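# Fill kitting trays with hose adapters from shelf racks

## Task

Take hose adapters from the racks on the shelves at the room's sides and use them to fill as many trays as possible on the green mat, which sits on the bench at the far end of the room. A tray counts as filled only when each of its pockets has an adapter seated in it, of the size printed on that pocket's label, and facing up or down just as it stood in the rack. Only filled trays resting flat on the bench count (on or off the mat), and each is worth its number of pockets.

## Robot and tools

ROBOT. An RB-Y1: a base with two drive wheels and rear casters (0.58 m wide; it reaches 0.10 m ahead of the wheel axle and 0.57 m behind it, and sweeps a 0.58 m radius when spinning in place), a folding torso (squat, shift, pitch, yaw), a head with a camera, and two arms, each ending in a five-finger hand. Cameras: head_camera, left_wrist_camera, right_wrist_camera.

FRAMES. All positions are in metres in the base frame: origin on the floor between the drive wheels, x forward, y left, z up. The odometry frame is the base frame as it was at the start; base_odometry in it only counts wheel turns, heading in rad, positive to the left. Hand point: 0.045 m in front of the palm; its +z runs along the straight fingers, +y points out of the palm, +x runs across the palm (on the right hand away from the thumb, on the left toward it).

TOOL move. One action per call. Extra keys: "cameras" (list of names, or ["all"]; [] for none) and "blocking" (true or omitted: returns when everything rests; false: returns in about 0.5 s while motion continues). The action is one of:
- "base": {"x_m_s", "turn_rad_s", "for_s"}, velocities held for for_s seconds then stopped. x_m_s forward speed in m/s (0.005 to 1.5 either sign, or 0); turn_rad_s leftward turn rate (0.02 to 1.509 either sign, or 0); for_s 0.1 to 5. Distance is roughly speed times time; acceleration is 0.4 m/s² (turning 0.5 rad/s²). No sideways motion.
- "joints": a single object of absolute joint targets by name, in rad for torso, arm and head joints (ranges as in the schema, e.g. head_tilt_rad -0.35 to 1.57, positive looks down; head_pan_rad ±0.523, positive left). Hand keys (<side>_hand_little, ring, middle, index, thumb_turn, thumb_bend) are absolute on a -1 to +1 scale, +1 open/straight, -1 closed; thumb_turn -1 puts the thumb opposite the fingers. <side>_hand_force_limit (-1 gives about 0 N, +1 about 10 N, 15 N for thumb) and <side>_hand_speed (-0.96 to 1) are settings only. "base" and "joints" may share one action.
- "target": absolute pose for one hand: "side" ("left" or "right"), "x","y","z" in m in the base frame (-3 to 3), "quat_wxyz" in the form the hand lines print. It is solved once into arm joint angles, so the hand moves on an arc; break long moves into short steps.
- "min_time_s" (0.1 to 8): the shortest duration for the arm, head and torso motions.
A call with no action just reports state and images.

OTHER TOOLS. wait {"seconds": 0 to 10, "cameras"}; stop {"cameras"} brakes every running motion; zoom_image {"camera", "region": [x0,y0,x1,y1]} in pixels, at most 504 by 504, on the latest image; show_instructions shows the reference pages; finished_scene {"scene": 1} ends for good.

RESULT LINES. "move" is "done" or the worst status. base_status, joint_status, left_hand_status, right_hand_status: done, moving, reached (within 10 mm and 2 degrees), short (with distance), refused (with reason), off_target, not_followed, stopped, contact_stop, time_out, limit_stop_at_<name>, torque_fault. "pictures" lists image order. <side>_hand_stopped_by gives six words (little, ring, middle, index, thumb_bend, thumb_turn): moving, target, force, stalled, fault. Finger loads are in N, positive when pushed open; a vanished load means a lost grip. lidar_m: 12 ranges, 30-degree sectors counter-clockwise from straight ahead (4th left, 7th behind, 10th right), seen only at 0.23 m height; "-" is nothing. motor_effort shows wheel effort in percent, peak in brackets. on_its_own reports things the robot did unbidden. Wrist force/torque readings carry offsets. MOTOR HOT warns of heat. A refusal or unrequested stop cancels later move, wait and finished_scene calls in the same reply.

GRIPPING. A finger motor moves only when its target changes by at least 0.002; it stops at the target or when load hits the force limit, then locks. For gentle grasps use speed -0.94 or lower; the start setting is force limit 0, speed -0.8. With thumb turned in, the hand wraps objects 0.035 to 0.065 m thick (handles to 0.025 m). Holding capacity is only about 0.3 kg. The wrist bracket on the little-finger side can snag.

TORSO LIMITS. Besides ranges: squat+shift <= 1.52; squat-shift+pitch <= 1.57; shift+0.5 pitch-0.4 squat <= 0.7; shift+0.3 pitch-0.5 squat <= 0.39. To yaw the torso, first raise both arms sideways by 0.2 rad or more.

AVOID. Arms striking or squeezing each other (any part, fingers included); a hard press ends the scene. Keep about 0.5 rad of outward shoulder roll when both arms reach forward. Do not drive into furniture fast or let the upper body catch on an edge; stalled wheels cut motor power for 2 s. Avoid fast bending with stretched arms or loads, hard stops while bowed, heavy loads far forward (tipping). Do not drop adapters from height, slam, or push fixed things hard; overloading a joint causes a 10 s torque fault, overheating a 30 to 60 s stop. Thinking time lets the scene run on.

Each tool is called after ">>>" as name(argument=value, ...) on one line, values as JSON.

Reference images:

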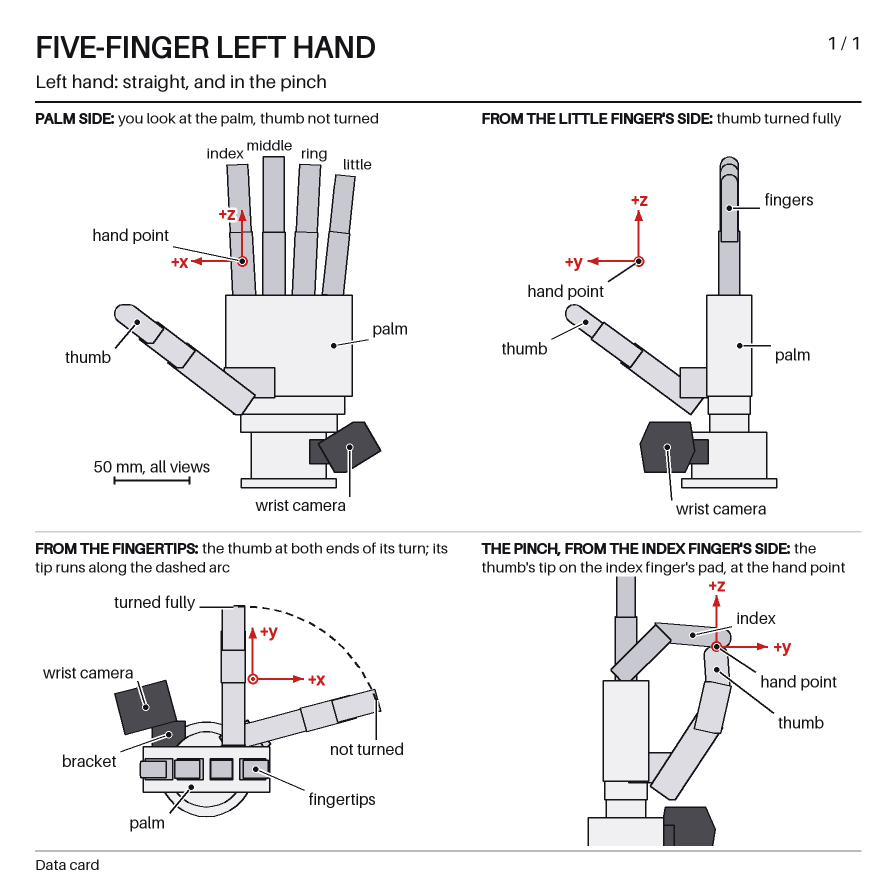

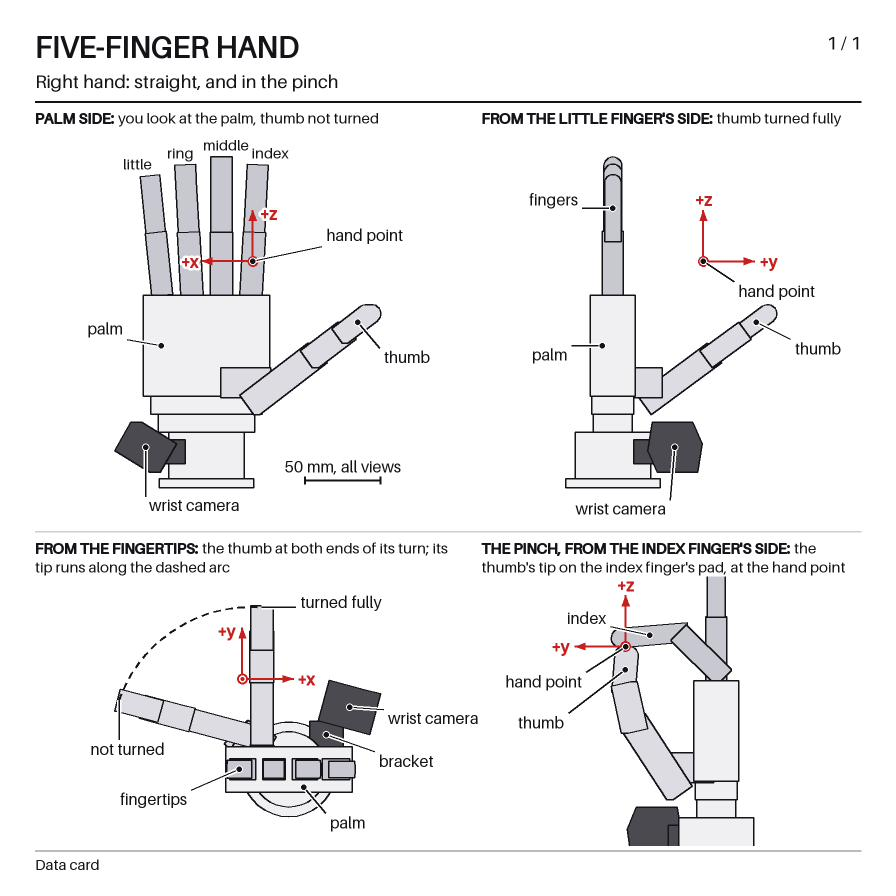

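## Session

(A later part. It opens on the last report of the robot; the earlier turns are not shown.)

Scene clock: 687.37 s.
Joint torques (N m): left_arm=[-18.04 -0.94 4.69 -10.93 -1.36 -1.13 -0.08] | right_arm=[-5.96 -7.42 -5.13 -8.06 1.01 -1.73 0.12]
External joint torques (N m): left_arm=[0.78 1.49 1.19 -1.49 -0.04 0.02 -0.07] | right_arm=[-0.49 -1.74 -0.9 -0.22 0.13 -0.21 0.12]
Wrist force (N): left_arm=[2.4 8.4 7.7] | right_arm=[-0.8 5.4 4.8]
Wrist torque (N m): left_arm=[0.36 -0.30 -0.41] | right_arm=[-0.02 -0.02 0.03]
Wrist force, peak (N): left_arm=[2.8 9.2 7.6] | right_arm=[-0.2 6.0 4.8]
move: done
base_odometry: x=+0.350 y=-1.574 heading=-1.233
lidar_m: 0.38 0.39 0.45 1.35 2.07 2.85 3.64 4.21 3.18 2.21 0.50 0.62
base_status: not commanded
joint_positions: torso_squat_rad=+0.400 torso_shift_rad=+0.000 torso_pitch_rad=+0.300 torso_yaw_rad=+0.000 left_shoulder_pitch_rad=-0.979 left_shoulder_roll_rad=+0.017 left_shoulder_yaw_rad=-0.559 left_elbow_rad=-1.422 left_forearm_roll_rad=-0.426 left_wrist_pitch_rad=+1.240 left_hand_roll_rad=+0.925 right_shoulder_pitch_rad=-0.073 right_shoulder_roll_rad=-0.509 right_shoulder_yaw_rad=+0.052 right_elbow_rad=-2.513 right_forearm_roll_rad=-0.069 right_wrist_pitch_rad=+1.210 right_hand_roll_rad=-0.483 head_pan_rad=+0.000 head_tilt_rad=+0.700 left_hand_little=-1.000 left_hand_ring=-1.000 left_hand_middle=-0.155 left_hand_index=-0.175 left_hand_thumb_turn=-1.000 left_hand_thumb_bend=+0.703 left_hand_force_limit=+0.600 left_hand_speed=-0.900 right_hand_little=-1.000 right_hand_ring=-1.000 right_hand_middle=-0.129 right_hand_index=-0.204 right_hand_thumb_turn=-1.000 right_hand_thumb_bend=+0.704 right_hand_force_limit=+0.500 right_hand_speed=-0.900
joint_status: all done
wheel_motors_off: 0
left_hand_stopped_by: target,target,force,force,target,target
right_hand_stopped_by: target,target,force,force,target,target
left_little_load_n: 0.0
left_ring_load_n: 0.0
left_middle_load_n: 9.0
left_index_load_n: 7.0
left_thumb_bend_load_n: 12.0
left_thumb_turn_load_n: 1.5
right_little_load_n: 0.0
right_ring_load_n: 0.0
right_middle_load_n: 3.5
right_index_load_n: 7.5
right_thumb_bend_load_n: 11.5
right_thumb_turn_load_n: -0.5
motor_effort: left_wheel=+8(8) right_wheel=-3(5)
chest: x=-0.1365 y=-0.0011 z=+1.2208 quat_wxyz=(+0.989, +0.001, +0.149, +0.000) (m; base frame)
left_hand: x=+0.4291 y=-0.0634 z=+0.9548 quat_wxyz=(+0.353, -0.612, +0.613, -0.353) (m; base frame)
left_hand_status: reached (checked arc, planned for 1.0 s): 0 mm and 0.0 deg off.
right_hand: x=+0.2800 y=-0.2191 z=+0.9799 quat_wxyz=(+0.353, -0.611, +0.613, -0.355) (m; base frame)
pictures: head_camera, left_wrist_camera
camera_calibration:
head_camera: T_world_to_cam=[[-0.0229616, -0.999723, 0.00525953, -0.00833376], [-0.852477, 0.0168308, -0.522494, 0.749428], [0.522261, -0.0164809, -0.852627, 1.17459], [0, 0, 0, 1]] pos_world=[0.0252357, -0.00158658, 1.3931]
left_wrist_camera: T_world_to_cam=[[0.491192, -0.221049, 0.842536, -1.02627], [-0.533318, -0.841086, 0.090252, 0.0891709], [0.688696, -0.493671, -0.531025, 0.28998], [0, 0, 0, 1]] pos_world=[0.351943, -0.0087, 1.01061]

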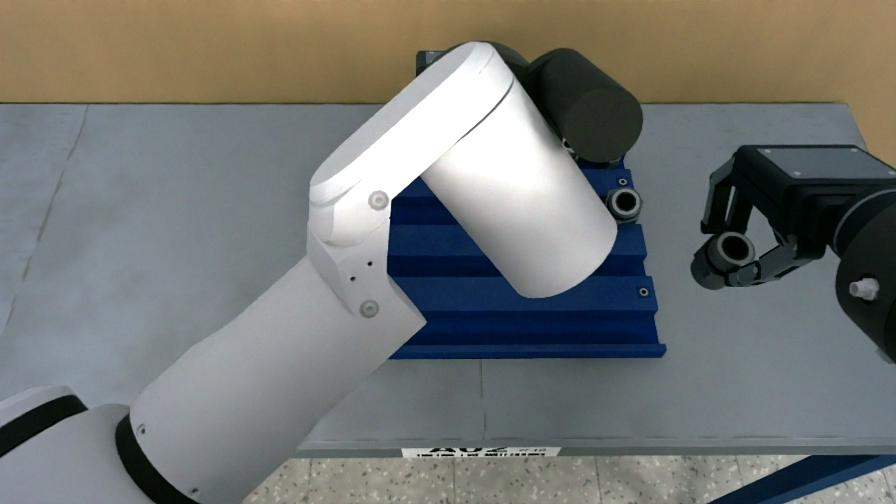

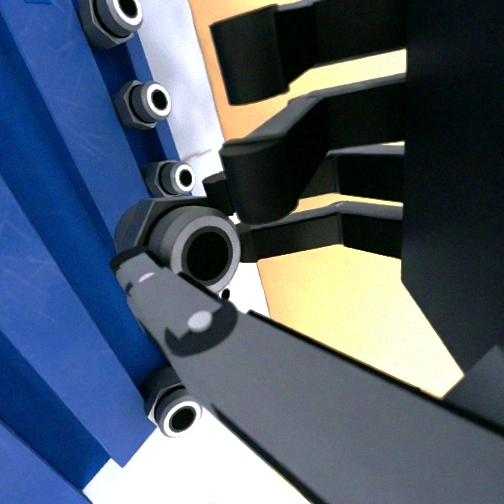

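>>> move(joints={"left_shoulder_pitch_rad":-0.066,"left_shoulder_roll_rad":0.351,"left_shoulder_yaw_rad":0.025,"left_elbow_rad":-2.511,"left_forearm_roll_rad":0.102,"left_wrist_pitch_rad":1.218,"left_hand_roll_rad":0.302}, min_time_s=1.8, cameras=["head_camera"])

>>> move(base={"x_m_s":-0.35,"for_s":1.2}, joints={"torso_squat_rad":0.1})

>>> move(base={"turn_rad_s":-0.895,"for_s":2.267})

>>> move(base={"x_m_s":0.9,"for_s":3.3})

>>> move(base={"turn_rad_s":0.45,"for_s":1.035})

>>> move(base={"x_m_s":0.2,"for_s":0.85}, joints={"left_shoulder_pitch_rad":-0.794,"left_shoulder_roll_rad":0.567,"left_shoulder_yaw_rad":0.675,"left_elbow_rad":-2.223,"left_forearm_roll_rad":0.595,"left_wrist_pitch_rad":1.559,"left_hand_roll_rad":-0.012,"right_shoulder_pitch_rad":-0.68,"right_shoulder_roll_rad":-0.782,"right_shoulder_yaw_rad":-0.438,"right_elbow_rad":-2.309,"right_forearm_roll_rad":-0.58,"right_wrist_pitch_rad":1.446,"right_hand_roll_rad":-0.348}, min_time_s=1.3)

>>> move(joints={"torso_squat_rad":0.2,"torso_pitch_rad":0.6,"head_tilt_rad":0.4}, cameras=["head_camera"])

Scene clock: 690.20 s.
Joint torques (N m): left_arm=[-4.96 5.02 4.75 -10.27 -0.56 -2.04 -0.07] | right_arm=[-6.35 -7.38 -5.23 -8.22 0.97 -1.8 0.14]
External joint torques (N m): left_arm=[1.1 0.7 1.42 -1.3 -0.1 -0.24 -0.07] | right_arm=[-0.88 -1.7 -1 -0.37 0.1 -0.28 0.14]
Wrist force (N): left_arm=[2.6 8.4 7.6] | right_arm=[-0.9 4.9 5.2]
Wrist torque (N m): left_arm=[0.35 -0.34 -0.39] | right_arm=[-0.11 0.02 -0.03]
Wrist force, peak (N): left_arm=[2.0 8.4 8.9] | right_arm=[-1.4 5.3 5.5]
move: done
base_odometry: x=+0.350 y=-1.574 heading=-1.233
lidar_m: 0.37 0.39 0.45 1.34 2.07 2.87 3.64 4.21 3.19 2.21 0.49 0.63
base_status: not commanded
joint_positions: torso_squat_rad=+0.400 torso_shift_rad=+0.000 torso_pitch_rad=+0.300 torso_yaw_rad=+0.000 left_shoulder_pitch_rad=-0.066 left_shoulder_roll_rad=+0.351 left_shoulder_yaw_rad=+0.025 left_elbow_rad=-2.511 left_forearm_roll_rad=+0.102 left_wrist_pitch_rad=+1.218 left_hand_roll_rad=+0.302 right_shoulder_pitch_rad=-0.073 right_shoulder_roll_rad=-0.509 right_shoulder_yaw_rad=+0.052 right_elbow_rad=-2.513 right_forearm_roll_rad=-0.069 right_wrist_pitch_rad=+1.210 right_hand_roll_rad=-0.483 head_pan_rad=+0.000 head_tilt_rad=+0.700 left_hand_little=-1.000 left_hand_ring=-1.000 left_hand_middle=-0.155 left_hand_index=-0.175 left_hand_thumb_turn=-1.000 left_hand_thumb_bend=+0.703 left_hand_force_limit=+0.600 left_hand_speed=-0.900 right_hand_little=-1.000 right_hand_ring=-1.000 right_hand_middle=-0.129 right_hand_index=-0.204 right_hand_thumb_turn=-1.000 right_hand_thumb_bend=+0.704 right_hand_force_limit=+0.500 right_hand_speed=-0.900
joint_status: all done
wheel_motors_off: 0
left_hand_stopped_by: target,target,force,force,target,target
right_hand_stopped_by: target,target,force,force,target,target
left_little_load_n: 0.0
left_ring_load_n: 0.0
left_middle_load_n: 9.0
left_index_load_n: 7.0
left_thumb_bend_load_n: 11.5
left_thumb_turn_load_n: 2.0
right_little_load_n: 0.0
right_ring_load_n: 0.0
right_middle_load_n: 3.5
right_index_load_n: 7.0
right_thumb_bend_load_n: 11.0
right_thumb_turn_load_n: -0.5
motor_effort: left_wheel=+7(8) right_wheel=-4(5)
chest: x=-0.1365 y=-0.0012 z=+1.2208 quat_wxyz=(+0.989, +0.001, +0.149, +0.000) (m; base frame)
left_hand: x=+0.2801 y=+0.2196 z=+0.9805 quat_wxyz=(+0.356, -0.613, +0.611, -0.353) (m; base frame)
right_hand: x=+0.2800 y=-0.2191 z=+0.9799 quat_wxyz=(+0.353, -0.611, +0.613, -0.355) (m; base frame)
pictures: head_camera
camera_calibration:
head_camera: T_world_to_cam=[[-0.0229616, -0.999723, 0.00525953, -0.00843373], [-0.852477, 0.0168308, -0.522494, 0.749429], [0.522261, -0.0164809, -0.852627, 1.17459], [0, 0, 0, 1]] pos_world=[0.0252357, -0.00168658, 1.3931]

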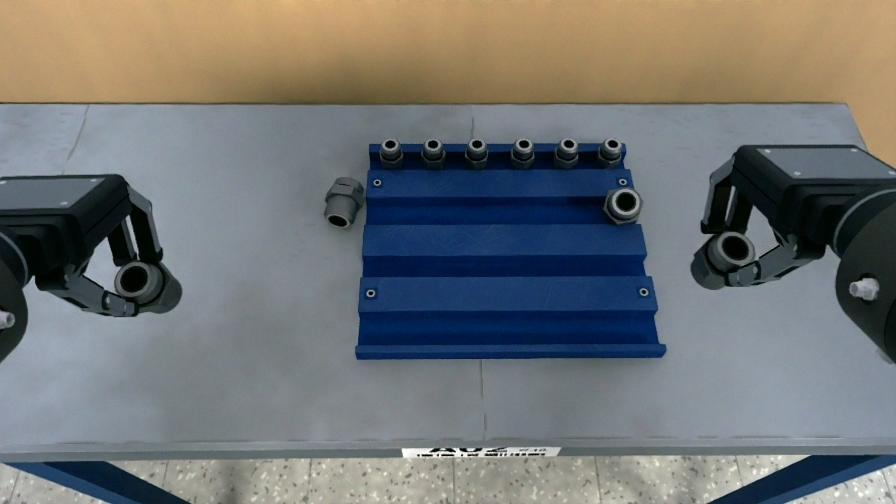

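Scene clock: 693.07 s.
Joint torques (N m): left_arm=[-5.43 5.32 4.61 -10.3 -0.29 -1.87 0.16] | right_arm=[-6.62 -7.76 -5.25 -8.1 1.02 -1.82 0.05]
External joint torques (N m): left_arm=[0.63 1 1.28 -1.33 0.16 -0.07 0.17] | right_arm=[-1.15 -2.07 -1.02 -0.25 0.15 -0.3 0.04]
Wrist force (N): left_arm=[2.5 8.5 7.8] | right_arm=[-0.6 4.7 4.8]
Wrist torque (N m): left_arm=[0.33 -0.30 -0.43] | right_arm=[-0.15 0.00 0.01]
Wrist force, peak (N): left_arm=[2.7 8.4 8.3] | right_arm=[-0.9 5.3 5.7]
move: done
base_odometry: x=+0.211 y=-1.178 heading=-1.232
lidar_m: 0.80 0.71 1.17 1.98 2.07 2.88 3.22 3.77 3.18 3.08 1.43 0.75
base_status: done (sent for 1.2 of 1.2 s)
joint_positions: torso_squat_rad=+0.100 torso_shift_rad=+0.000 torso_pitch_rad=+0.300 torso_yaw_rad=+0.000 left_shoulder_pitch_rad=-0.066 left_shoulder_roll_rad=+0.351 left_shoulder_yaw_rad=+0.025 left_elbow_rad=-2.511 left_forearm_roll_rad=+0.102 left_wrist_pitch_rad=+1.218 left_hand_roll_rad=+0.302 right_shoulder_pitch_rad=-0.073 right_shoulder_roll_rad=-0.509 right_shoulder_yaw_rad=+0.052 right_elbow_rad=-2.513 right_forearm_roll_rad=-0.069 right_wrist_pitch_rad=+1.210 right_hand_roll_rad=-0.483 head_pan_rad=+0.000 head_tilt_rad=+0.700 left_hand_little=-1.000 left_hand_ring=-1.000 left_hand_middle=-0.155 left_hand_index=-0.175 left_hand_thumb_turn=-1.000 left_hand_thumb_bend=+0.703 left_hand_force_limit=+0.600 left_hand_speed=-0.900 right_hand_little=-1.000 right_hand_ring=-1.000 right_hand_middle=-0.129 right_hand_index=-0.204 right_hand_thumb_turn=-1.000 right_hand_thumb_bend=+0.704 right_hand_force_limit=+0.500 right_hand_speed=-0.900
joint_status: all done
wheel_motors_off: 0
left_hand_stopped_by: target,target,force,force,target,target
right_hand_stopped_by: target,target,force,force,target,target
left_little_load_n: 0.0
left_ring_load_n: 0.0
left_middle_load_n: 9.0
left_index_load_n: 7.0
left_thumb_bend_load_n: 12.0
left_thumb_turn_load_n: 1.5
right_little_load_n: 0.0
right_ring_load_n: 0.0
right_middle_load_n: 3.5
right_index_load_n: 7.5
right_thumb_bend_load_n: 11.5
right_thumb_turn_load_n: -0.5
motor_effort: left_wheel=+14(44) right_wheel=-6(20)
chest: x=-0.1365 y=-0.0012 z=+1.2726 quat_wxyz=(+0.989, +0.001, +0.149, +0.000) (m; base frame)
left_hand: x=+0.2801 y=+0.2196 z=+1.0323 quat_wxyz=(+0.356, -0.613, +0.611, -0.353) (m; base frame)
right_hand: x=+0.2799 y=-0.2191 z=+1.0316 quat_wxyz=(+0.353, -0.611, +0.613, -0.355) (m; base frame)
pictures: none

Scene clock: 697.47 s.
Joint torques (N m): left_arm=[-5.32 5.18 5.38 -10.29 -0.41 -1.72 0.19] | right_arm=[-6.8 -7.39 -4.96 -8 0.92 -1.7 0.13]
External joint torques (N m): left_arm=[0.74 0.86 2.04 -1.32 0.05 0.08 0.2] | right_arm=[-1.33 -1.7 -0.73 -0.15 0.04 -0.18 0.12]
Wrist force (N): left_arm=[2.6 8.5 7.6] | right_arm=[-0.8 5.6 4.3]
Wrist torque (N m): left_arm=[0.34 -0.32 -0.41] | right_arm=[0.08 0.06 0.03]
Wrist force, peak (N): left_arm=[2.6 8.6 7.9] | right_arm=[-0.9 5.5 5.8]
move: done
base_odometry: x=+0.211 y=-1.178 heading=+3.023
lidar_m: 3.13 2.98 1.34 0.76 0.80 0.72 1.27 1.99 2.13 3.14 3.22 3.86
base_status: done (sent for 2.27 of 2.27 s)
joint_positions: torso_squat_rad=+0.100 torso_shift_rad=+0.000 torso_pitch_rad=+0.300 torso_yaw_rad=+0.000 left_shoulder_pitch_rad=-0.066 left_shoulder_roll_rad=+0.351 left_shoulder_yaw_rad=+0.025 left_elbow_rad=-2.511 left_forearm_roll_rad=+0.102 left_wrist_pitch_rad=+1.218 left_hand_roll_rad=+0.302 right_shoulder_pitch_rad=-0.073 right_shoulder_roll_rad=-0.509 right_shoulder_yaw_rad=+0.052 right_elbow_rad=-2.513 right_forearm_roll_rad=-0.069 right_wrist_pitch_rad=+1.210 right_hand_roll_rad=-0.483 head_pan_rad=+0.000 head_tilt_rad=+0.700 left_hand_little=-1.000 left_hand_ring=-1.000 left_hand_middle=-0.155 left_hand_index=-0.175 left_hand_thumb_turn=-1.000 left_hand_thumb_bend=+0.703 left_hand_force_limit=+0.600 left_hand_speed=-0.900 right_hand_little=-1.000 right_hand_ring=-1.000 right_hand_middle=-0.129 right_hand_index=-0.204 right_hand_thumb_turn=-1.000 right_hand_thumb_bend=+0.704 right_hand_force_limit=+0.500 right_hand_speed=-0.900
joint_status: not commanded
wheel_motors_off: 0
left_hand_stopped_by: target,target,force,force,target,target
right_hand_stopped_by: target,target,force,force,target,target
left_little_load_n: 0.0
left_ring_load_n: 0.0
left_middle_load_n: 9.0
left_index_load_n: 7.0
left_thumb_bend_load_n: 12.0
left_thumb_turn_load_n: 2.0
right_little_load_n: 0.0
right_ring_load_n: 0.0
right_middle_load_n: 3.5
right_index_load_n: 7.0
right_thumb_bend_load_n: 11.5
right_thumb_turn_load_n: -0.5
motor_effort: left_wheel=+7(38) right_wheel=+2(20)
chest: x=-0.1365 y=-0.0012 z=+1.2726 quat_wxyz=(+0.989, +0.001, +0.149, +0.000) (m; base frame)
left_hand: x=+0.2801 y=+0.2196 z=+1.0323 quat_wxyz=(+0.356, -0.613, +0.611, -0.353) (m; base frame)
right_hand: x=+0.2799 y=-0.2192 z=+1.0316 quat_wxyz=(+0.353, -0.611, +0.613, -0.355) (m; base frame)
pictures: none

Scene clock: 703.13 s.
Joint torques (N m): left_arm=[-5.45 4.94 4.36 -10.02 -0.63 -1.76 0.16] | right_arm=[-6.07 -7.56 -4.98 -8.11 0.98 -1.73 0.02]
External joint torques (N m): left_arm=[0.61 0.62 1.03 -1.04 -0.17 0.04 0.17] | right_arm=[-0.6 -1.87 -0.75 -0.26 0.11 -0.21 0.02]
Wrist force (N): left_arm=[2.5 8.5 7.5] | right_arm=[-0.7 5.0 5.1]
Wrist torque (N m): left_arm=[0.33 -0.33 -0.42] | right_arm=[-0.12 -0.03 -0.04]
Wrist force, peak (N): left_arm=[2.8 8.6 8.2] | right_arm=[-0.8 5.6 5.8]
move: done
base_odometry: x=-2.738 y=-0.826 heading=+3.023
lidar_m: 0.39 0.38 0.39 0.60 2.27 2.41 2.87 4.68 2.93 2.40 1.16 0.51
base_status: done (sent for 3.3 of 3.3 s)
joint_positions: torso_squat_rad=+0.100 torso_shift_rad=+0.000 torso_pitch_rad=+0.300 torso_yaw_rad=+0.000 left_shoulder_pitch_rad=-0.066 left_shoulder_roll_rad=+0.351 left_shoulder_yaw_rad=+0.025 left_elbow_rad=-2.511 left_forearm_roll_rad=+0.102 left_wrist_pitch_rad=+1.218 left_hand_roll_rad=+0.302 right_shoulder_pitch_rad=-0.073 right_shoulder_roll_rad=-0.509 right_shoulder_yaw_rad=+0.052 right_elbow_rad=-2.513 right_forearm_roll_rad=-0.069 right_wrist_pitch_rad=+1.210 right_hand_roll_rad=-0.483 head_pan_rad=+0.000 head_tilt_rad=+0.700 left_hand_little=-1.000 left_hand_ring=-1.000 left_hand_middle=-0.155 left_hand_index=-0.175 left_hand_thumb_turn=-1.000 left_hand_thumb_bend=+0.703 left_hand_force_limit=+0.600 left_hand_speed=-0.900 right_hand_little=-1.000 right_hand_ring=-1.000 right_hand_middle=-0.129 right_hand_index=-0.204 right_hand_thumb_turn=-1.000 right_hand_thumb_bend=+0.704 right_hand_force_limit=+0.500 right_hand_speed=-0.900
joint_status: not commanded
wheel_motors_off: 0
left_hand_stopped_by: target,target,force,force,target,target
right_hand_stopped_by: target,target,force,force,target,target
left_little_load_n: 0.0
left_ring_load_n: 0.0
left_middle_load_n: 8.5
left_index_load_n: 7.0
left_thumb_bend_load_n: 12.0
left_thumb_turn_load_n: 2.0
right_little_load_n: 0.0
right_ring_load_n: 0.0
right_middle_load_n: 4.0
right_index_load_n: 7.5
right_thumb_bend_load_n: 11.5
right_thumb_turn_load_n: 0.0
motor_effort: left_wheel=-3(45) right_wheel=+4(28)
chest: x=-0.1365 y=-0.0012 z=+1.2726 quat_wxyz=(+0.989, +0.001, +0.150, +0.000) (m; base frame)
left_hand: x=+0.2801 y=+0.2196 z=+1.0322 quat_wxyz=(+0.356, -0.613, +0.611, -0.353) (m; base frame)
right_hand: x=+0.2800 y=-0.2191 z=+1.0316 quat_wxyz=(+0.353, -0.611, +0.613, -0.355) (m; base frame)
pictures: none

Scene clock: 705.40 s.
Joint torques (N m): left_arm=[-5.9 4.95 4.34 -10.2 -0.45 -2.08 0.03] | right_arm=[-6.37 -7.78 -5.15 -8.14 0.95 -1.75 -0.04]
External joint torques (N m): left_arm=[0.16 0.63 1 -1.23 0 -0.28 0.04] | right_arm=[-0.9 -2.1 -0.92 -0.3 0.08 -0.23 -0.04]
Wrist force (N): left_arm=[2.5 8.8 7.7] | right_arm=[-0.8 4.5 4.6]
Wrist torque (N m): left_arm=[0.39 -0.32 -0.42] | right_arm=[-0.13 0.00 0.00]
Wrist force, peak (N): left_arm=[2.3 8.7 8.0] | right_arm=[-1.1 5.5 5.5]
move: done
base_odometry: x=-2.738 y=-0.826 heading=-2.796
lidar_m: 0.37 0.40 0.58 2.26 2.36 2.87 4.67 2.95 2.45 1.40 0.55 0.40
base_status: done (sent for 1.03 of 1.03 s)
joint_positions: torso_squat_rad=+0.100 torso_shift_rad=+0.000 torso_pitch_rad=+0.300 torso_yaw_rad=+0.000 left_shoulder_pitch_rad=-0.066 left_shoulder_roll_rad=+0.351 left_shoulder_yaw_rad=+0.025 left_elbow_rad=-2.511 left_forearm_roll_rad=+0.102 left_wrist_pitch_rad=+1.218 left_hand_roll_rad=+0.302 right_shoulder_pitch_rad=-0.073 right_shoulder_roll_rad=-0.509 right_shoulder_yaw_rad=+0.052 right_elbow_rad=-2.513 right_forearm_roll_rad=-0.069 right_wrist_pitch_rad=+1.210 right_hand_roll_rad=-0.483 head_pan_rad=+0.000 head_tilt_rad=+0.700 left_hand_little=-1.000 left_hand_ring=-1.000 left_hand_middle=-0.155 left_hand_index=-0.175 left_hand_thumb_turn=-1.000 left_hand_thumb_bend=+0.703 left_hand_force_limit=+0.600 left_hand_speed=-0.900 right_hand_little=-1.000 right_hand_ring=-1.000 right_hand_middle=-0.129 right_hand_index=-0.204 right_hand_thumb_turn=-1.000 right_hand_thumb_bend=+0.704 right_hand_force_limit=+0.500 right_hand_speed=-0.900
joint_status: not commanded
wheel_motors_off: 0
left_hand_stopped_by: target,target,force,force,target,target
right_hand_stopped_by: target,target,force,force,target,target
left_little_load_n: 0.0
left_ring_load_n: 0.0
left_middle_load_n: 8.5
left_index_load_n: 7.0
left_thumb_bend_load_n: 12.0
left_thumb_turn_load_n: 2.0
right_little_load_n: 0.0
right_ring_load_n: 0.0
right_middle_load_n: 3.5
right_index_load_n: 7.0
right_thumb_bend_load_n: 11.5
right_thumb_turn_load_n: -0.5
motor_effort: left_wheel=+6(35) right_wheel=+4(17)
chest: x=-0.1365 y=-0.0012 z=+1.2726 quat_wxyz=(+0.989, +0.001, +0.150, +0.000) (m; base frame)
left_hand: x=+0.2801 y=+0.2196 z=+1.0322 quat_wxyz=(+0.356, -0.613, +0.611, -0.353) (m; base frame)
right_hand: x=+0.2800 y=-0.2191 z=+1.0316 quat_wxyz=(+0.353, -0.611, +0.613, -0.355) (m; base frame)
pictures: none

Scene clock: 707.13 s.
Joint torques (N m): left_arm=[-12.01 13.25 3.13 -4.97 0.26 -2.18 0.02] | right_arm=[-12.95 -14.64 -5.15 -3.38 0.8 -1.97 -0.01]
External joint torques (N m): left_arm=[1.49 1.09 1.11 -0.21 0.23 -0.08 0.03] | right_arm=[-1.11 -2.71 -0.26 0.06 0.09 -0.16 -0.01]
Wrist force (N): left_arm=[2.4 9.1 5.5] | right_arm=[-0.7 5.7 2.5]
Wrist torque (N m): left_arm=[0.43 -0.35 -0.44] | right_arm=[0.04 0.06 0.02]
Wrist force, peak (N): left_arm=[3.1 9.7 7.9] | right_arm=[-1.6 6.5 4.9]
move: done
base_odometry: x=-2.901 y=-0.885 heading=-2.795
lidar_m: 0.20 0.22 0.32 0.95 2.36 3.01 4.85 3.08 2.44 0.77 0.30 0.21
base_status: done (sent for 0.87 of 0.87 s)
joint_positions: torso_squat_rad=+0.100 torso_shift_rad=+0.000 torso_pitch_rad=+0.300 torso_yaw_rad=+0.000 left_shoulder_pitch_rad=-0.794 left_shoulder_roll_rad=+0.567 left_shoulder_yaw_rad=+0.675 left_elbow_rad=-2.223 left_forearm_roll_rad=+0.595 left_wrist_pitch_rad=+1.559 left_hand_roll_rad=-0.012 right_shoulder_pitch_rad=-0.680 right_shoulder_roll_rad=-0.782 right_shoulder_yaw_rad=-0.438 right_elbow_rad=-2.309 right_forearm_roll_rad=-0.580 right_wrist_pitch_rad=+1.446 right_hand_roll_rad=-0.348 head_pan_rad=+0.000 head_tilt_rad=+0.700 left_hand_little=-1.000 left_hand_ring=-1.000 left_hand_middle=-0.155 left_hand_index=-0.175 left_hand_thumb_turn=-1.000 left_hand_thumb_bend=+0.703 left_hand_force_limit=+0.600 left_hand_speed=-0.900 right_hand_little=-1.000 right_hand_ring=-1.000 right_hand_middle=-0.129 right_hand_index=-0.204 right_hand_thumb_turn=-1.000 right_hand_thumb_bend=+0.704 right_hand_force_limit=+0.500 right_hand_speed=-0.900
joint_status: all done
wheel_motors_off: 0
left_hand_stopped_by: target,target,force,force,target,target
right_hand_stopped_by: target,target,force,force,target,target
left_little_load_n: 0.0
left_ring_load_n: 0.0
left_middle_load_n: 8.5
left_index_load_n: 7.0
left_thumb_bend_load_n: 12.0
left_thumb_turn_load_n: 1.5
right_little_load_n: 0.0
right_ring_load_n: 0.0
right_middle_load_n: 3.5
right_index_load_n: 7.5
right_thumb_bend_load_n: 11.5
right_thumb_turn_load_n: -0.5
motor_effort: left_wheel=+2(43) right_wheel=-4(26)
chest: x=-0.1364 y=-0.0012 z=+1.2726 quat_wxyz=(+0.989, +0.001, +0.150, +0.000) (m; base frame)
left_hand: x=+0.3865 y=+0.3400 z=+1.2854 quat_wxyz=(+0.441, -0.553, +0.553, -0.441) (m; base frame)
right_hand: x=+0.3864 y=-0.2999 z=+1.2849 quat_wxyz=(+0.441, -0.553, +0.553, -0.440) (m; base frame)
pictures: none

Scene clock: 708.97 s.
Joint torques (N m): left_arm=[-9.25 13.23 4.45 -6.77 0.03 -1.96 0.09] | right_arm=[-10.29 -14.86 -6.25 -5.19 0.84 -1.87 0.07]
External joint torques (N m): left_arm=[1.34 0.74 1.02 -0.31 -0.03 -0.08 0.1] | right_arm=[-1.13 -2.77 -0.45 -0.17 0.16 -0.27 0.06]
Wrist force (N): left_arm=[2.4 8.6 7.6] | right_arm=[-0.7 5.0 4.2]
Wrist torque (N m): left_arm=[0.37 -0.29 -0.42] | right_arm=[-0.06 0.05 0.02]
Wrist force, peak (N): left_arm=[2.5 8.9 8.0] | right_arm=[-0.2 6.1 5.7]
move: done
base_odometry: x=-2.901 y=-0.885 heading=-2.795
lidar_m: 0.20 0.23 0.31 0.95 2.36 2.99 4.85 3.07 2.45 0.77 0.30 0.22
base_status: not commanded
joint_positions: torso_squat_rad=+0.200 torso_shift_rad=+0.000 torso_pitch_rad=+0.600 torso_yaw_rad=+0.000 left_shoulder_pitch_rad=-0.794 left_shoulder_roll_rad=+0.567 left_shoulder_yaw_rad=+0.675 left_elbow_rad=-2.223 left_forearm_roll_rad=+0.595 left_wrist_pitch_rad=+1.559 left_hand_roll_rad=-0.012 right_shoulder_pitch_rad=-0.680 right_shoulder_roll_rad=-0.782 right_shoulder_yaw_rad=-0.438 right_elbow_rad=-2.309 right_forearm_roll_rad=-0.580 right_wrist_pitch_rad=+1.446 right_hand_roll_rad=-0.348 head_pan_rad=+0.000 head_tilt_rad=+0.400 left_hand_little=-1.000 left_hand_ring=-1.000 left_hand_middle=-0.155 left_hand_index=-0.175 left_hand_thumb_turn=-1.000 left_hand_thumb_bend=+0.703 left_hand_force_limit=+0.600 left_hand_speed=-0.900 right_hand_little=-1.000 right_hand_ring=-1.000 right_hand_middle=-0.129 right_hand_index=-0.204 right_hand_thumb_turn=-1.000 right_hand_thumb_bend=+0.704 right_hand_force_limit=+0.500 right_hand_speed=-0.900
joint_status: all done
wheel_motors_off: 0
left_hand_stopped_by: target,target,force,force,target,target
right_hand_stopped_by: target,target,force,force,target,target
left_little_load_n: 0.0
left_ring_load_n: 0.0
left_middle_load_n: 8.5
left_index_load_n: 7.0
left_thumb_bend_load_n: 12.0
left_thumb_turn_load_n: 2.0
right_little_load_n: 0.0
right_ring_load_n: 0.0
right_middle_load_n: 3.5
right_index_load_n: 7.5
right_thumb_bend_load_n: 11.5
right_thumb_turn_load_n: -0.5
motor_effort: left_wheel=+6(9) right_wheel=-4(5)
chest: x=-0.0532 y=-0.0011 z=+1.2219 quat_wxyz=(+0.955, +0.001, +0.296, +0.000) (m; base frame)
left_hand: x=+0.4501 y=+0.3402 z=+1.0797 quat_wxyz=(+0.354, -0.612, +0.613, -0.353) (m; base frame)
right_hand: x=+0.4500 y=-0.2998 z=+1.0791 quat_wxyz=(+0.353, -0.612, +0.613, -0.353) (m; base frame)
pictures: head_camera
camera_calibration:
head_camera: T_world_to_cam=[[-0.0232011, -0.999716, 0.00547005, -0.00533374], [-0.852588, 0.0169288, -0.522309, 0.847622], [0.522068, -0.0167819, -0.852739, 1.07824], [0, 0, 0, 1]] pos_world=[0.159636, -0.00158661, 1.3622]

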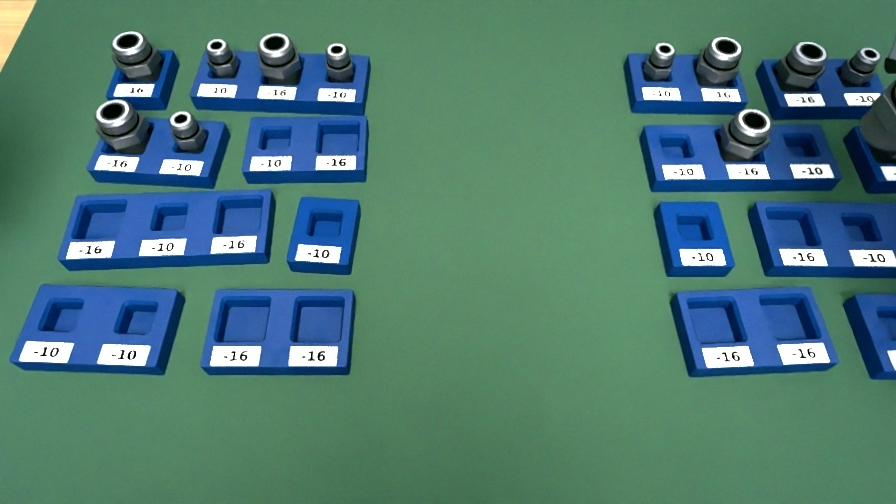

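>>> zoom_image(camera="head_camera", region=[230, 100, 390, 190])

>>> zoom_image(camera="head_camera", region=[736, 190, 896, 280])

Scaled by 3.150 from the camera's 896x504 image, which has a finer 1280x720 frame.

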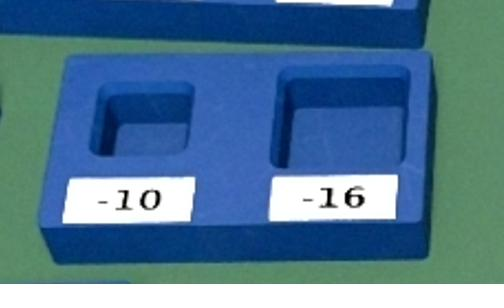

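Scaled by 3.150 from the camera's 896x504 image, which has a finer 1280x720 frame.

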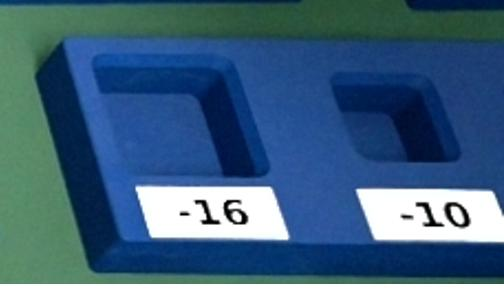

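>>> move(target={"side":"left","x":0.5635,"y":0.0823,"z":1.01,"quat_wxyz":[0.3536,-0.6124,0.6124,-0.3536]}, min_time_s=2)

>>> move(target={"side":"left","x":0.5755,"y":0.0823,"z":0.978,"quat_wxyz":[0.3536,-0.6124,0.6124,-0.3536]}, min_time_s=1, cameras=["head_camera"])

>>> zoom_image(camera="head_camera", region=[290, 80, 390, 180])

Scene clock: 712.77 s.
Joint torques (N m): left_arm=[-17.86 2.72 1.61 -9.21 -0.88 -1.74 0.17] | right_arm=[-10.48 -14.73 -6.06 -5.02 0.81 -1.99 0.03]
External joint torques (N m): left_arm=[1.22 -0.28 -0.31 0.13 -0.27 0 0.18] | right_arm=[-1.32 -2.63 -0.26 0 0.13 -0.38 0.02]
Wrist force (N): left_arm=[2.5 8.5 7.8] | right_arm=[-0.4 5.2 4.9]
Wrist torque (N m): left_arm=[0.37 -0.31 -0.24] | right_arm=[-0.08 -0.03 0.08]
Wrist force, peak (N): left_arm=[3.0 8.4 8.5] | right_arm=[-1.3 5.5 6.0]
move: done
base_odometry: x=-2.901 y=-0.885 heading=-2.795
lidar_m: 0.21 0.22 0.31 0.94 2.35 3.00 4.85 3.07 2.45 0.78 0.30 0.21
base_status: not commanded
joint_positions: torso_squat_rad=+0.200 torso_shift_rad=+0.000 torso_pitch_rad=+0.600 torso_yaw_rad=+0.000 left_shoulder_pitch_rad=-1.152 left_shoulder_roll_rad=+0.200 left_shoulder_yaw_rad=-0.055 left_elbow_rad=-1.761 left_forearm_roll_rad=-0.191 left_wrist_pitch_rad=+1.277 left_hand_roll_rad=+0.384 right_shoulder_pitch_rad=-0.680 right_shoulder_roll_rad=-0.782 right_shoulder_yaw_rad=-0.438 right_elbow_rad=-2.309 right_forearm_roll_rad=-0.580 right_wrist_pitch_rad=+1.446 right_hand_roll_rad=-0.348 head_pan_rad=+0.000 head_tilt_rad=+0.400 left_hand_little=-1.000 left_hand_ring=-1.000 left_hand_middle=-0.155 left_hand_index=-0.175 left_hand_thumb_turn=-1.000 left_hand_thumb_bend=+0.703 left_hand_force_limit=+0.600 left_hand_speed=-0.900 right_hand_little=-1.000 right_hand_ring=-1.000 right_hand_middle=-0.129 right_hand_index=-0.204 right_hand_thumb_turn=-1.000 right_hand_thumb_bend=+0.704 right_hand_force_limit=+0.500 right_hand_speed=-0.900
joint_status: all done
wheel_motors_off: 0
left_hand_stopped_by: target,target,force,force,target,target
right_hand_stopped_by: target,target,force,force,target,target
left_little_load_n: 0.0
left_ring_load_n: 0.0
left_middle_load_n: 8.5
left_index_load_n: 7.0
left_thumb_bend_load_n: 11.5
left_thumb_turn_load_n: 2.0
right_little_load_n: 0.0
right_ring_load_n: 0.0
right_middle_load_n: 4.0
right_index_load_n: 7.5
right_thumb_bend_load_n: 11.5
right_thumb_turn_load_n: -0.5
motor_effort: left_wheel=+6(9) right_wheel=-3(5)
chest: x=-0.0532 y=-0.0011 z=+1.2219 quat_wxyz=(+0.955, +0.001, +0.296, +0.000) (m; base frame)
left_hand: x=+0.5634 y=+0.0824 z=+1.0100 quat_wxyz=(+0.354, -0.612, +0.612, -0.354) (m; base frame)
left_hand_status: reached (checked arc, planned for 2.0 s): 0 mm and 0.0 deg off.
right_hand: x=+0.4500 y=-0.2998 z=+1.0791 quat_wxyz=(+0.353, -0.612, +0.613, -0.353) (m; base frame)
pictures: none

Scene clock: 714.10 s.
Joint torques (N m): left_arm=[-16.64 2.39 0.69 -10.13 -0.97 -1.99 0.45] | right_arm=[-10.66 -14.76 -6.31 -5.12 0.7 -1.86 -0.01]
External joint torques (N m): left_arm=[2.65 -0.64 -1.24 -0.28 -0.36 -0.27 0.46] | right_arm=[-1.5 -2.67 -0.51 -0.1 0.02 -0.25 -0.02]
Wrist force (N): left_arm=[2.4 8.2 7.8] | right_arm=[-0.3 5.0 4.5]
Wrist torque (N m): left_arm=[0.30 -0.28 -0.26] | right_arm=[-0.05 -0.04 0.05]
Wrist force, peak (N): left_arm=[2.4 8.9 8.1] | right_arm=[-1.1 5.8 5.4]
move: done
base_odometry: x=-2.901 y=-0.885 heading=-2.795
lidar_m: 0.20 0.22 0.31 0.95 2.36 3.00 4.85 3.06 2.44 0.76 0.31 0.22
base_status: not commanded
joint_positions: torso_squat_rad=+0.200 torso_shift_rad=+0.000 torso_pitch_rad=+0.600 torso_yaw_rad=+0.000 left_shoulder_pitch_rad=-1.131 left_shoulder_roll_rad=+0.198 left_shoulder_yaw_rad=-0.062 left_elbow_rad=-1.655 left_forearm_roll_rad=-0.206 left_wrist_pitch_rad=+1.153 left_hand_roll_rad=+0.415 right_shoulder_pitch_rad=-0.680 right_shoulder_roll_rad=-0.782 right_shoulder_yaw_rad=-0.438 right_elbow_rad=-2.309 right_forearm_roll_rad=-0.580 right_wrist_pitch_rad=+1.446 right_hand_roll_rad=-0.348 head_pan_rad=+0.000 head_tilt_rad=+0.400 left_hand_little=-1.000 left_hand_ring=-1.000 left_hand_middle=-0.155 left_hand_index=-0.175 left_hand_thumb_turn=-1.000 left_hand_thumb_bend=+0.703 left_hand_force_limit=+0.600 left_hand_speed=-0.900 right_hand_little=-1.000 right_hand_ring=-1.000 right_hand_middle=-0.129 right_hand_index=-0.204 right_hand_thumb_turn=-1.000 right_hand_thumb_bend=+0.704 right_hand_force_limit=+0.500 right_hand_speed=-0.900
joint_status: all done
wheel_motors_off: 0
left_hand_stopped_by: target,target,force,force,target,target
right_hand_stopped_by: target,target,force,force,target,target
left_little_load_n: 0.0
left_ring_load_n: 0.0
left_middle_load_n: 8.5
left_index_load_n: 7.0
left_thumb_bend_load_n: 11.5
left_thumb_turn_load_n: 2.0
right_little_load_n: 0.0
right_ring_load_n: 0.0
right_middle_load_n: 3.5
right_index_load_n: 7.0
right_thumb_bend_load_n: 11.5
right_thumb_turn_load_n: -0.5
motor_effort: left_wheel=+6(8) right_wheel=-4(5)
chest: x=-0.0532 y=-0.0011 z=+1.2219 quat_wxyz=(+0.955, +0.001, +0.296, +0.000) (m; base frame)
left_hand: x=+0.5752 y=+0.0826 z=+0.9784 quat_wxyz=(+0.354, -0.612, +0.612, -0.354) (m; base frame)
left_hand_status: reached (checked arc, planned for 1.0 s): 1 mm and 0.0 deg off.
right_hand: x=+0.4500 y=-0.2998 z=+1.0791 quat_wxyz=(+0.353, -0.612, +0.613, -0.353) (m; base frame)
pictures: head_camera
camera_calibration:
head_camera: T_world_to_cam=[[-0.0232011, -0.999716, 0.00547005, -0.00533606], [-0.852588, 0.0169288, -0.522309, 0.847537], [0.522068, -0.0167819, -0.852739, 1.07829], [0, 0, 0, 1]] pos_world=[0.159536, -0.00158661, 1.3622]

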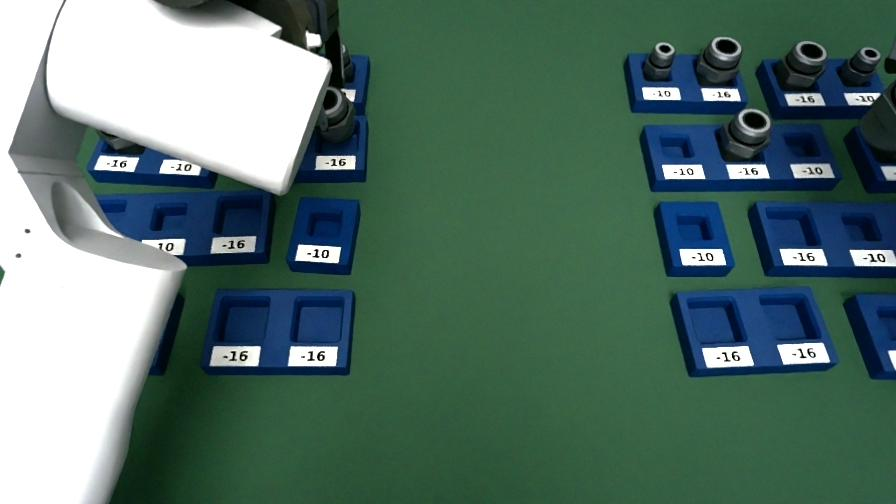

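Scaled by 5.040 from the camera's 896x504 image, which has a finer 1280x720 frame.

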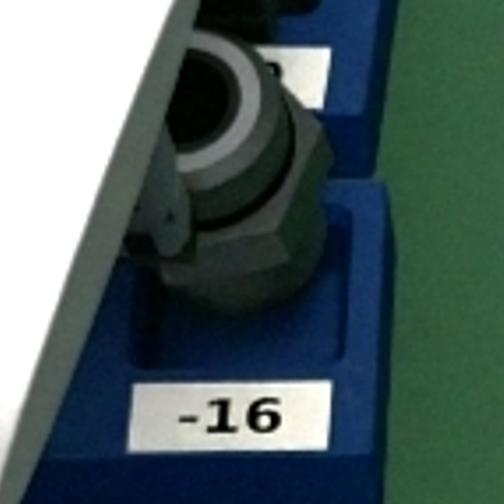

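>>> move(target={"side":"left","x":0.573,"y":0.0823,"z":0.970,"quat_wxyz":[0.3536,-0.6124,0.6124,-0.3536]}, min_time_s=0.8, cameras=["head_camera"])

>>> zoom_image(camera="head_camera", region=[290, 80, 390, 180])

Scene clock: 715.57 s.
Joint torques (N m): left_arm=[-15.46 1.93 0.94 -9.96 -0.82 -2.07 0.14] | right_arm=[-10.35 -14.56 -6.33 -5.21 0.66 -1.95 0]
External joint torques (N m): left_arm=[3.61 -0.95 -0.95 -0.03 -0.21 -0.35 0.15] | right_arm=[-1.19 -2.47 -0.53 -0.19 -0.02 -0.35 0]
Wrist force (N): left_arm=[2.7 8.7 7.7] | right_arm=[0.1 5.4 4.5]
Wrist torque (N m): left_arm=[0.38 -0.36 -0.23] | right_arm=[-0.01 -0.11 0.07]
Wrist force, peak (N): left_arm=[2.6 8.7 7.9] | right_arm=[-0.6 5.3 5.9]
move: done
base_odometry: x=-2.901 y=-0.885 heading=-2.795
lidar_m: 0.21 0.22 0.30 0.95 2.36 2.98 4.84 3.07 2.44 0.77 0.31 0.22
base_status: not commanded
joint_positions: torso_squat_rad=+0.200 torso_shift_rad=+0.000 torso_pitch_rad=+0.600 torso_yaw_rad=+0.000 left_shoulder_pitch_rad=-1.112 left_shoulder_roll_rad=+0.195 left_shoulder_yaw_rad=-0.068 left_elbow_rad=-1.652 left_forearm_roll_rad=-0.214 left_wrist_pitch_rad=+1.133 left_hand_roll_rad=+0.422 right_shoulder_pitch_rad=-0.680 right_shoulder_roll_rad=-0.782 right_shoulder_yaw_rad=-0.438 right_elbow_rad=-2.309 right_forearm_roll_rad=-0.580 right_wrist_pitch_rad=+1.446 right_hand_roll_rad=-0.348 head_pan_rad=+0.000 head_tilt_rad=+0.400 left_hand_little=-1.000 left_hand_ring=-1.000 left_hand_middle=-0.155 left_hand_index=-0.175 left_hand_thumb_turn=-1.000 left_hand_thumb_bend=+0.703 left_hand_force_limit=+0.600 left_hand_speed=-0.900 right_hand_little=-1.000 right_hand_ring=-1.000 right_hand_middle=-0.129 right_hand_index=-0.204 right_hand_thumb_turn=-1.000 right_hand_thumb_bend=+0.704 right_hand_force_limit=+0.500 right_hand_speed=-0.900
joint_status: all done
wheel_motors_off: 0
left_hand_stopped_by: target,target,force,force,target,target
right_hand_stopped_by: target,target,force,force,target,target
left_little_load_n: 0.0
left_ring_load_n: 0.0
left_middle_load_n: 8.5
left_index_load_n: 7.5
left_thumb_bend_load_n: 11.5
left_thumb_turn_load_n: 2.0
right_little_load_n: 0.0
right_ring_load_n: 0.0
right_middle_load_n: 3.5
right_index_load_n: 7.5
right_thumb_bend_load_n: 11.0
right_thumb_turn_load_n: -0.5
motor_effort: left_wheel=+6(8) right_wheel=-3(5)
chest: x=-0.0532 y=-0.0011 z=+1.2219 quat_wxyz=(+0.955, +0.001, +0.296, +0.000) (m; base frame)
left_hand: x=+0.5730 y=+0.0825 z=+0.9704 quat_wxyz=(+0.354, -0.612, +0.612, -0.354) (m; base frame)
left_hand_status: reached (checked arc, planned for 0.8 s): 0 mm and 0.0 deg off.
right_hand: x=+0.4500 y=-0.2998 z=+1.0791 quat_wxyz=(+0.353, -0.612, +0.613, -0.353) (m; base frame)
pictures: head_camera
camera_calibration:
head_camera: T_world_to_cam=[[-0.0232011, -0.999716, 0.00547005, -0.00533606], [-0.852588, 0.0169288, -0.522309, 0.847537], [0.522068, -0.0167819, -0.852739, 1.07829], [0, 0, 0, 1]] pos_world=[0.159536, -0.00158661, 1.3622]

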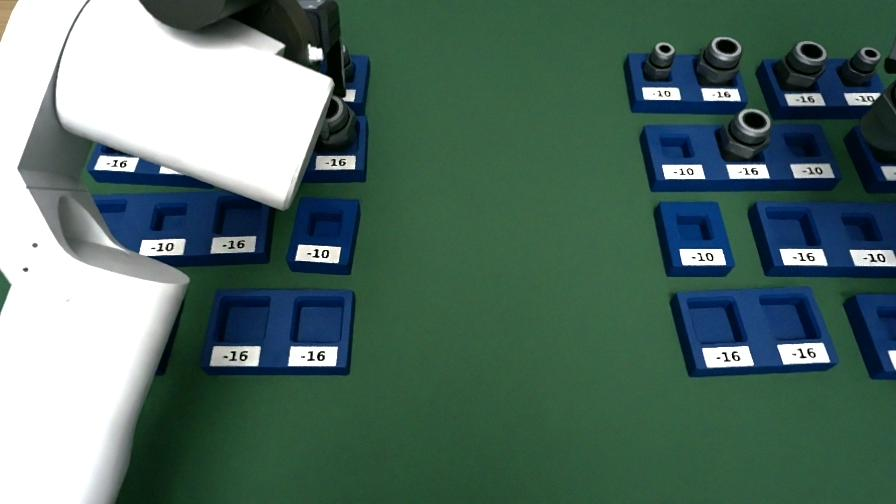

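Scaled by 5.040 from the camera's 896x504 image, which has a finer 1280x720 frame.

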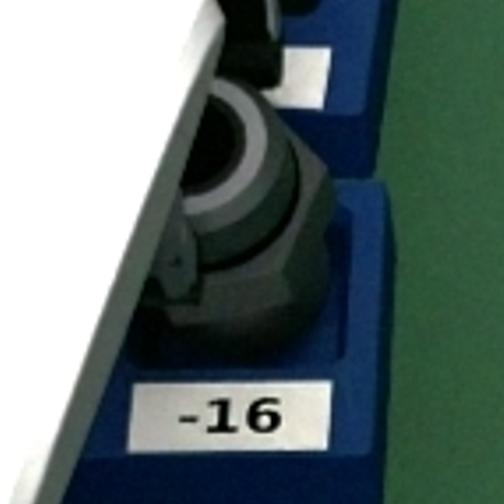

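>>> move(target={"side":"left","x":0.5725,"y":0.0814,"z":0.964,"quat_wxyz":[0.3536,-0.6124,0.6124,-0.3536]}, min_time_s=0.8)

>>> move(target={"side":"left","x":0.5725,"y":0.0814,"z":0.957,"quat_wxyz":[0.3536,-0.6124,0.6124,-0.3536]}, min_time_s=1, cameras=["head_camera"])

>>> zoom_image(camera="head_camera", region=[290, 80, 390, 180])

Scene clock: 717.07 s.
Joint torques (N m): left_arm=[-15.97 2.11 0.5 -9.9 -0.87 -1.81 0.33] | right_arm=[-10.4 -14.8 -6.86 -4.97 0.77 -1.92 0.05]
External joint torques (N m): left_arm=[3.01 -0.66 -1.37 0.09 -0.25 -0.09 0.34] | right_arm=[-1.24 -2.71 -1.06 0.06 0.09 -0.31 0.05]
Wrist force (N): left_arm=[2.8 8.5 7.7] | right_arm=[-0.4 4.7 4.6]
Wrist torque (N m): left_arm=[0.36 -0.37 -0.23] | right_arm=[-0.11 -0.02 0.06]
Wrist force, peak (N): left_arm=[2.6 8.8 7.6] | right_arm=[-1.8 5.5 5.4]
move: done
base_odometry: x=-2.901 y=-0.885 heading=-2.795
lidar_m: 0.20 0.22 0.31 0.96 2.37 2.99 4.85 3.08 2.45 0.77 0.29 0.22
base_status: not commanded
joint_positions: torso_squat_rad=+0.200 torso_shift_rad=+0.000 torso_pitch_rad=+0.600 torso_yaw_rad=+0.000 left_shoulder_pitch_rad=-1.103 left_shoulder_roll_rad=+0.191 left_shoulder_yaw_rad=-0.072 left_elbow_rad=-1.642 left_forearm_roll_rad=-0.221 left_wrist_pitch_rad=+1.115 left_hand_roll_rad=+0.429 right_shoulder_pitch_rad=-0.680 right_shoulder_roll_rad=-0.782 right_shoulder_yaw_rad=-0.438 right_elbow_rad=-2.309 right_forearm_roll_rad=-0.580 right_wrist_pitch_rad=+1.446 right_hand_roll_rad=-0.348 head_pan_rad=+0.000 head_tilt_rad=+0.400 left_hand_little=-1.000 left_hand_ring=-1.000 left_hand_middle=-0.155 left_hand_index=-0.175 left_hand_thumb_turn=-1.000 left_hand_thumb_bend=+0.703 left_hand_force_limit=+0.600 left_hand_speed=-0.900 right_hand_little=-1.000 right_hand_ring=-1.000 right_hand_middle=-0.129 right_hand_index=-0.204 right_hand_thumb_turn=-1.000 right_hand_thumb_bend=+0.704 right_hand_force_limit=+0.500 right_hand_speed=-0.900
joint_status: all done
wheel_motors_off: 0
left_hand_stopped_by: target,target,force,force,target,target
right_hand_stopped_by: target,target,force,force,target,target
left_little_load_n: 0.0
left_ring_load_n: 0.0
left_middle_load_n: 8.5
left_index_load_n: 7.0
left_thumb_bend_load_n: 11.5
left_thumb_turn_load_n: 2.0
right_little_load_n: 0.5
right_ring_load_n: 0.0
right_middle_load_n: 3.5
right_index_load_n: 7.5
right_thumb_bend_load_n: 11.5
right_thumb_turn_load_n: -0.5
motor_effort: left_wheel=+7(8) right_wheel=-3(5)
chest: x=-0.0532 y=-0.0011 z=+1.2219 quat_wxyz=(+0.955, +0.001, +0.296, +0.000) (m; base frame)
left_hand: x=+0.5725 y=+0.0816 z=+0.9644 quat_wxyz=(+0.354, -0.612, +0.612, -0.354) (m; base frame)
left_hand_status: reached (checked arc, planned for 0.8 s): 0 mm and 0.0 deg off.
right_hand: x=+0.4500 y=-0.2998 z=+1.0791 quat_wxyz=(+0.353, -0.612, +0.613, -0.353) (m; base frame)
pictures: none

Scene clock: 718.40 s.
Joint torques (N m): left_arm=[-11.25 1.29 -0.03 -6.63 -0.56 -0.7 0.13] | right_arm=[-10.77 -14.76 -6.62 -5.04 0.92 -1.92 -0.04]
External joint torques (N m): left_arm=[7.66 -1.41 -1.88 3.43 0.06 1.01 0.14] | right_arm=[-1.61 -2.67 -0.82 -0.02 0.23 -0.31 -0.05]
Wrist force (N): left_arm=[2.2 0.9 2.2] | right_arm=[-0.8 5.4 5.4]
Wrist torque (N m): left_arm=[0.13 -0.39 -0.15] | right_arm=[-0.09 0.04 0.02]
Wrist force, peak (N): left_arm=[2.6 8.8 7.8] | right_arm=[-1.1 5.7 5.4]
move: done
base_odometry: x=-2.901 y=-0.885 heading=-2.795
lidar_m: 0.21 0.21 0.30 0.94 2.37 2.99 4.84 3.07 2.45 0.76 0.30 0.21
base_status: not commanded
joint_positions: torso_squat_rad=+0.200 torso_shift_rad=+0.000 torso_pitch_rad=+0.600 torso_yaw_rad=+0.000 left_shoulder_pitch_rad=-1.094 left_shoulder_roll_rad=+0.189 left_shoulder_yaw_rad=-0.075 left_elbow_rad=-1.630 left_forearm_roll_rad=-0.228 left_wrist_pitch_rad=+1.093 left_hand_roll_rad=+0.436 right_shoulder_pitch_rad=-0.680 right_shoulder_roll_rad=-0.782 right_shoulder_yaw_rad=-0.438 right_elbow_rad=-2.309 right_forearm_roll_rad=-0.580 right_wrist_pitch_rad=+1.446 right_hand_roll_rad=-0.348 head_pan_rad=+0.000 head_tilt_rad=+0.400 left_hand_little=-1.000 left_hand_ring=-1.000 left_hand_middle=-0.155 left_hand_index=-0.175 left_hand_thumb_turn=-1.000 left_hand_thumb_bend=+0.703 left_hand_force_limit=+0.600 left_hand_speed=-0.900 right_hand_little=-1.000 right_hand_ring=-1.000 right_hand_middle=-0.129 right_hand_index=-0.204 right_hand_thumb_turn=-1.000 right_hand_thumb_bend=+0.704 right_hand_force_limit=+0.500 right_hand_speed=-0.900
joint_status: all done
wheel_motors_off: 0
left_hand_stopped_by: target,target,force,force,target,target
right_hand_stopped_by: target,target,force,force,target,target
left_little_load_n: 0.0
left_ring_load_n: 0.0
left_middle_load_n: 8.0
left_index_load_n: 7.5
left_thumb_bend_load_n: 11.0
left_thumb_turn_load_n: 1.5
right_little_load_n: 0.0
right_ring_load_n: 0.0
right_middle_load_n: 3.5
right_index_load_n: 7.0
right_thumb_bend_load_n: 11.5
right_thumb_turn_load_n: -0.5
motor_effort: left_wheel=+7(8) right_wheel=-4(5)
chest: x=-0.0533 y=-0.0011 z=+1.2219 quat_wxyz=(+0.955, +0.001, +0.296, +0.000) (m; base frame)
left_hand: x=+0.5728 y=+0.0814 z=+0.9586 quat_wxyz=(+0.354, -0.612, +0.612, -0.355) (m; base frame)
left_hand_status: reached (checked arc, planned for 1.0 s): 2 mm and 0.2 deg off.
right_hand: x=+0.4500 y=-0.2998 z=+1.0793 quat_wxyz=(+0.353, -0.612, +0.613, -0.353) (m; base frame)
pictures: head_camera
camera_calibration:
head_camera: T_world_to_cam=[[-0.0232019, -0.999716, 0.00546473, -0.00533157], [-0.852472, 0.0169285, -0.522499, 0.847744], [0.522258, -0.0167815, -0.852622, 1.07824], [0, 0, 0, 1]] pos_world=[0.159435, -0.00158661, 1.3623]

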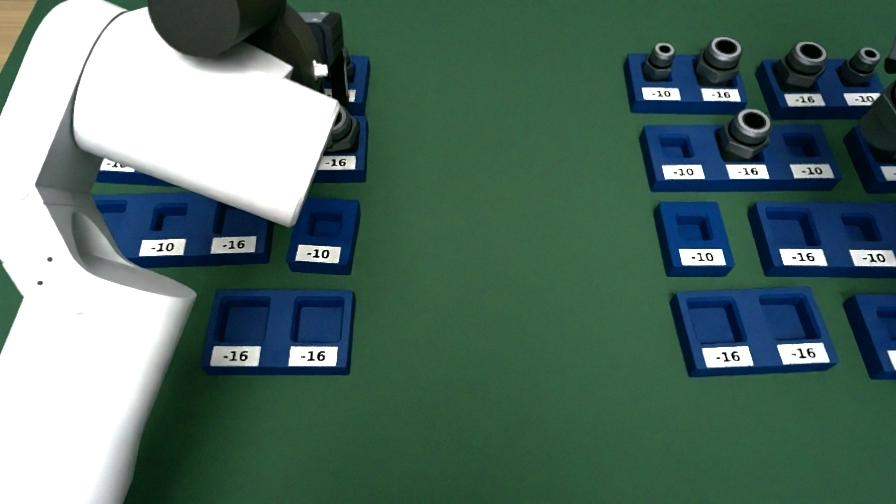

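Scaled by 5.040 from the camera's 896x504 image, which has a finer 1280x720 frame.

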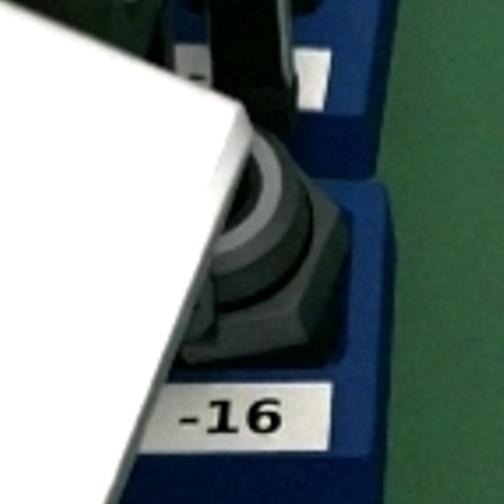

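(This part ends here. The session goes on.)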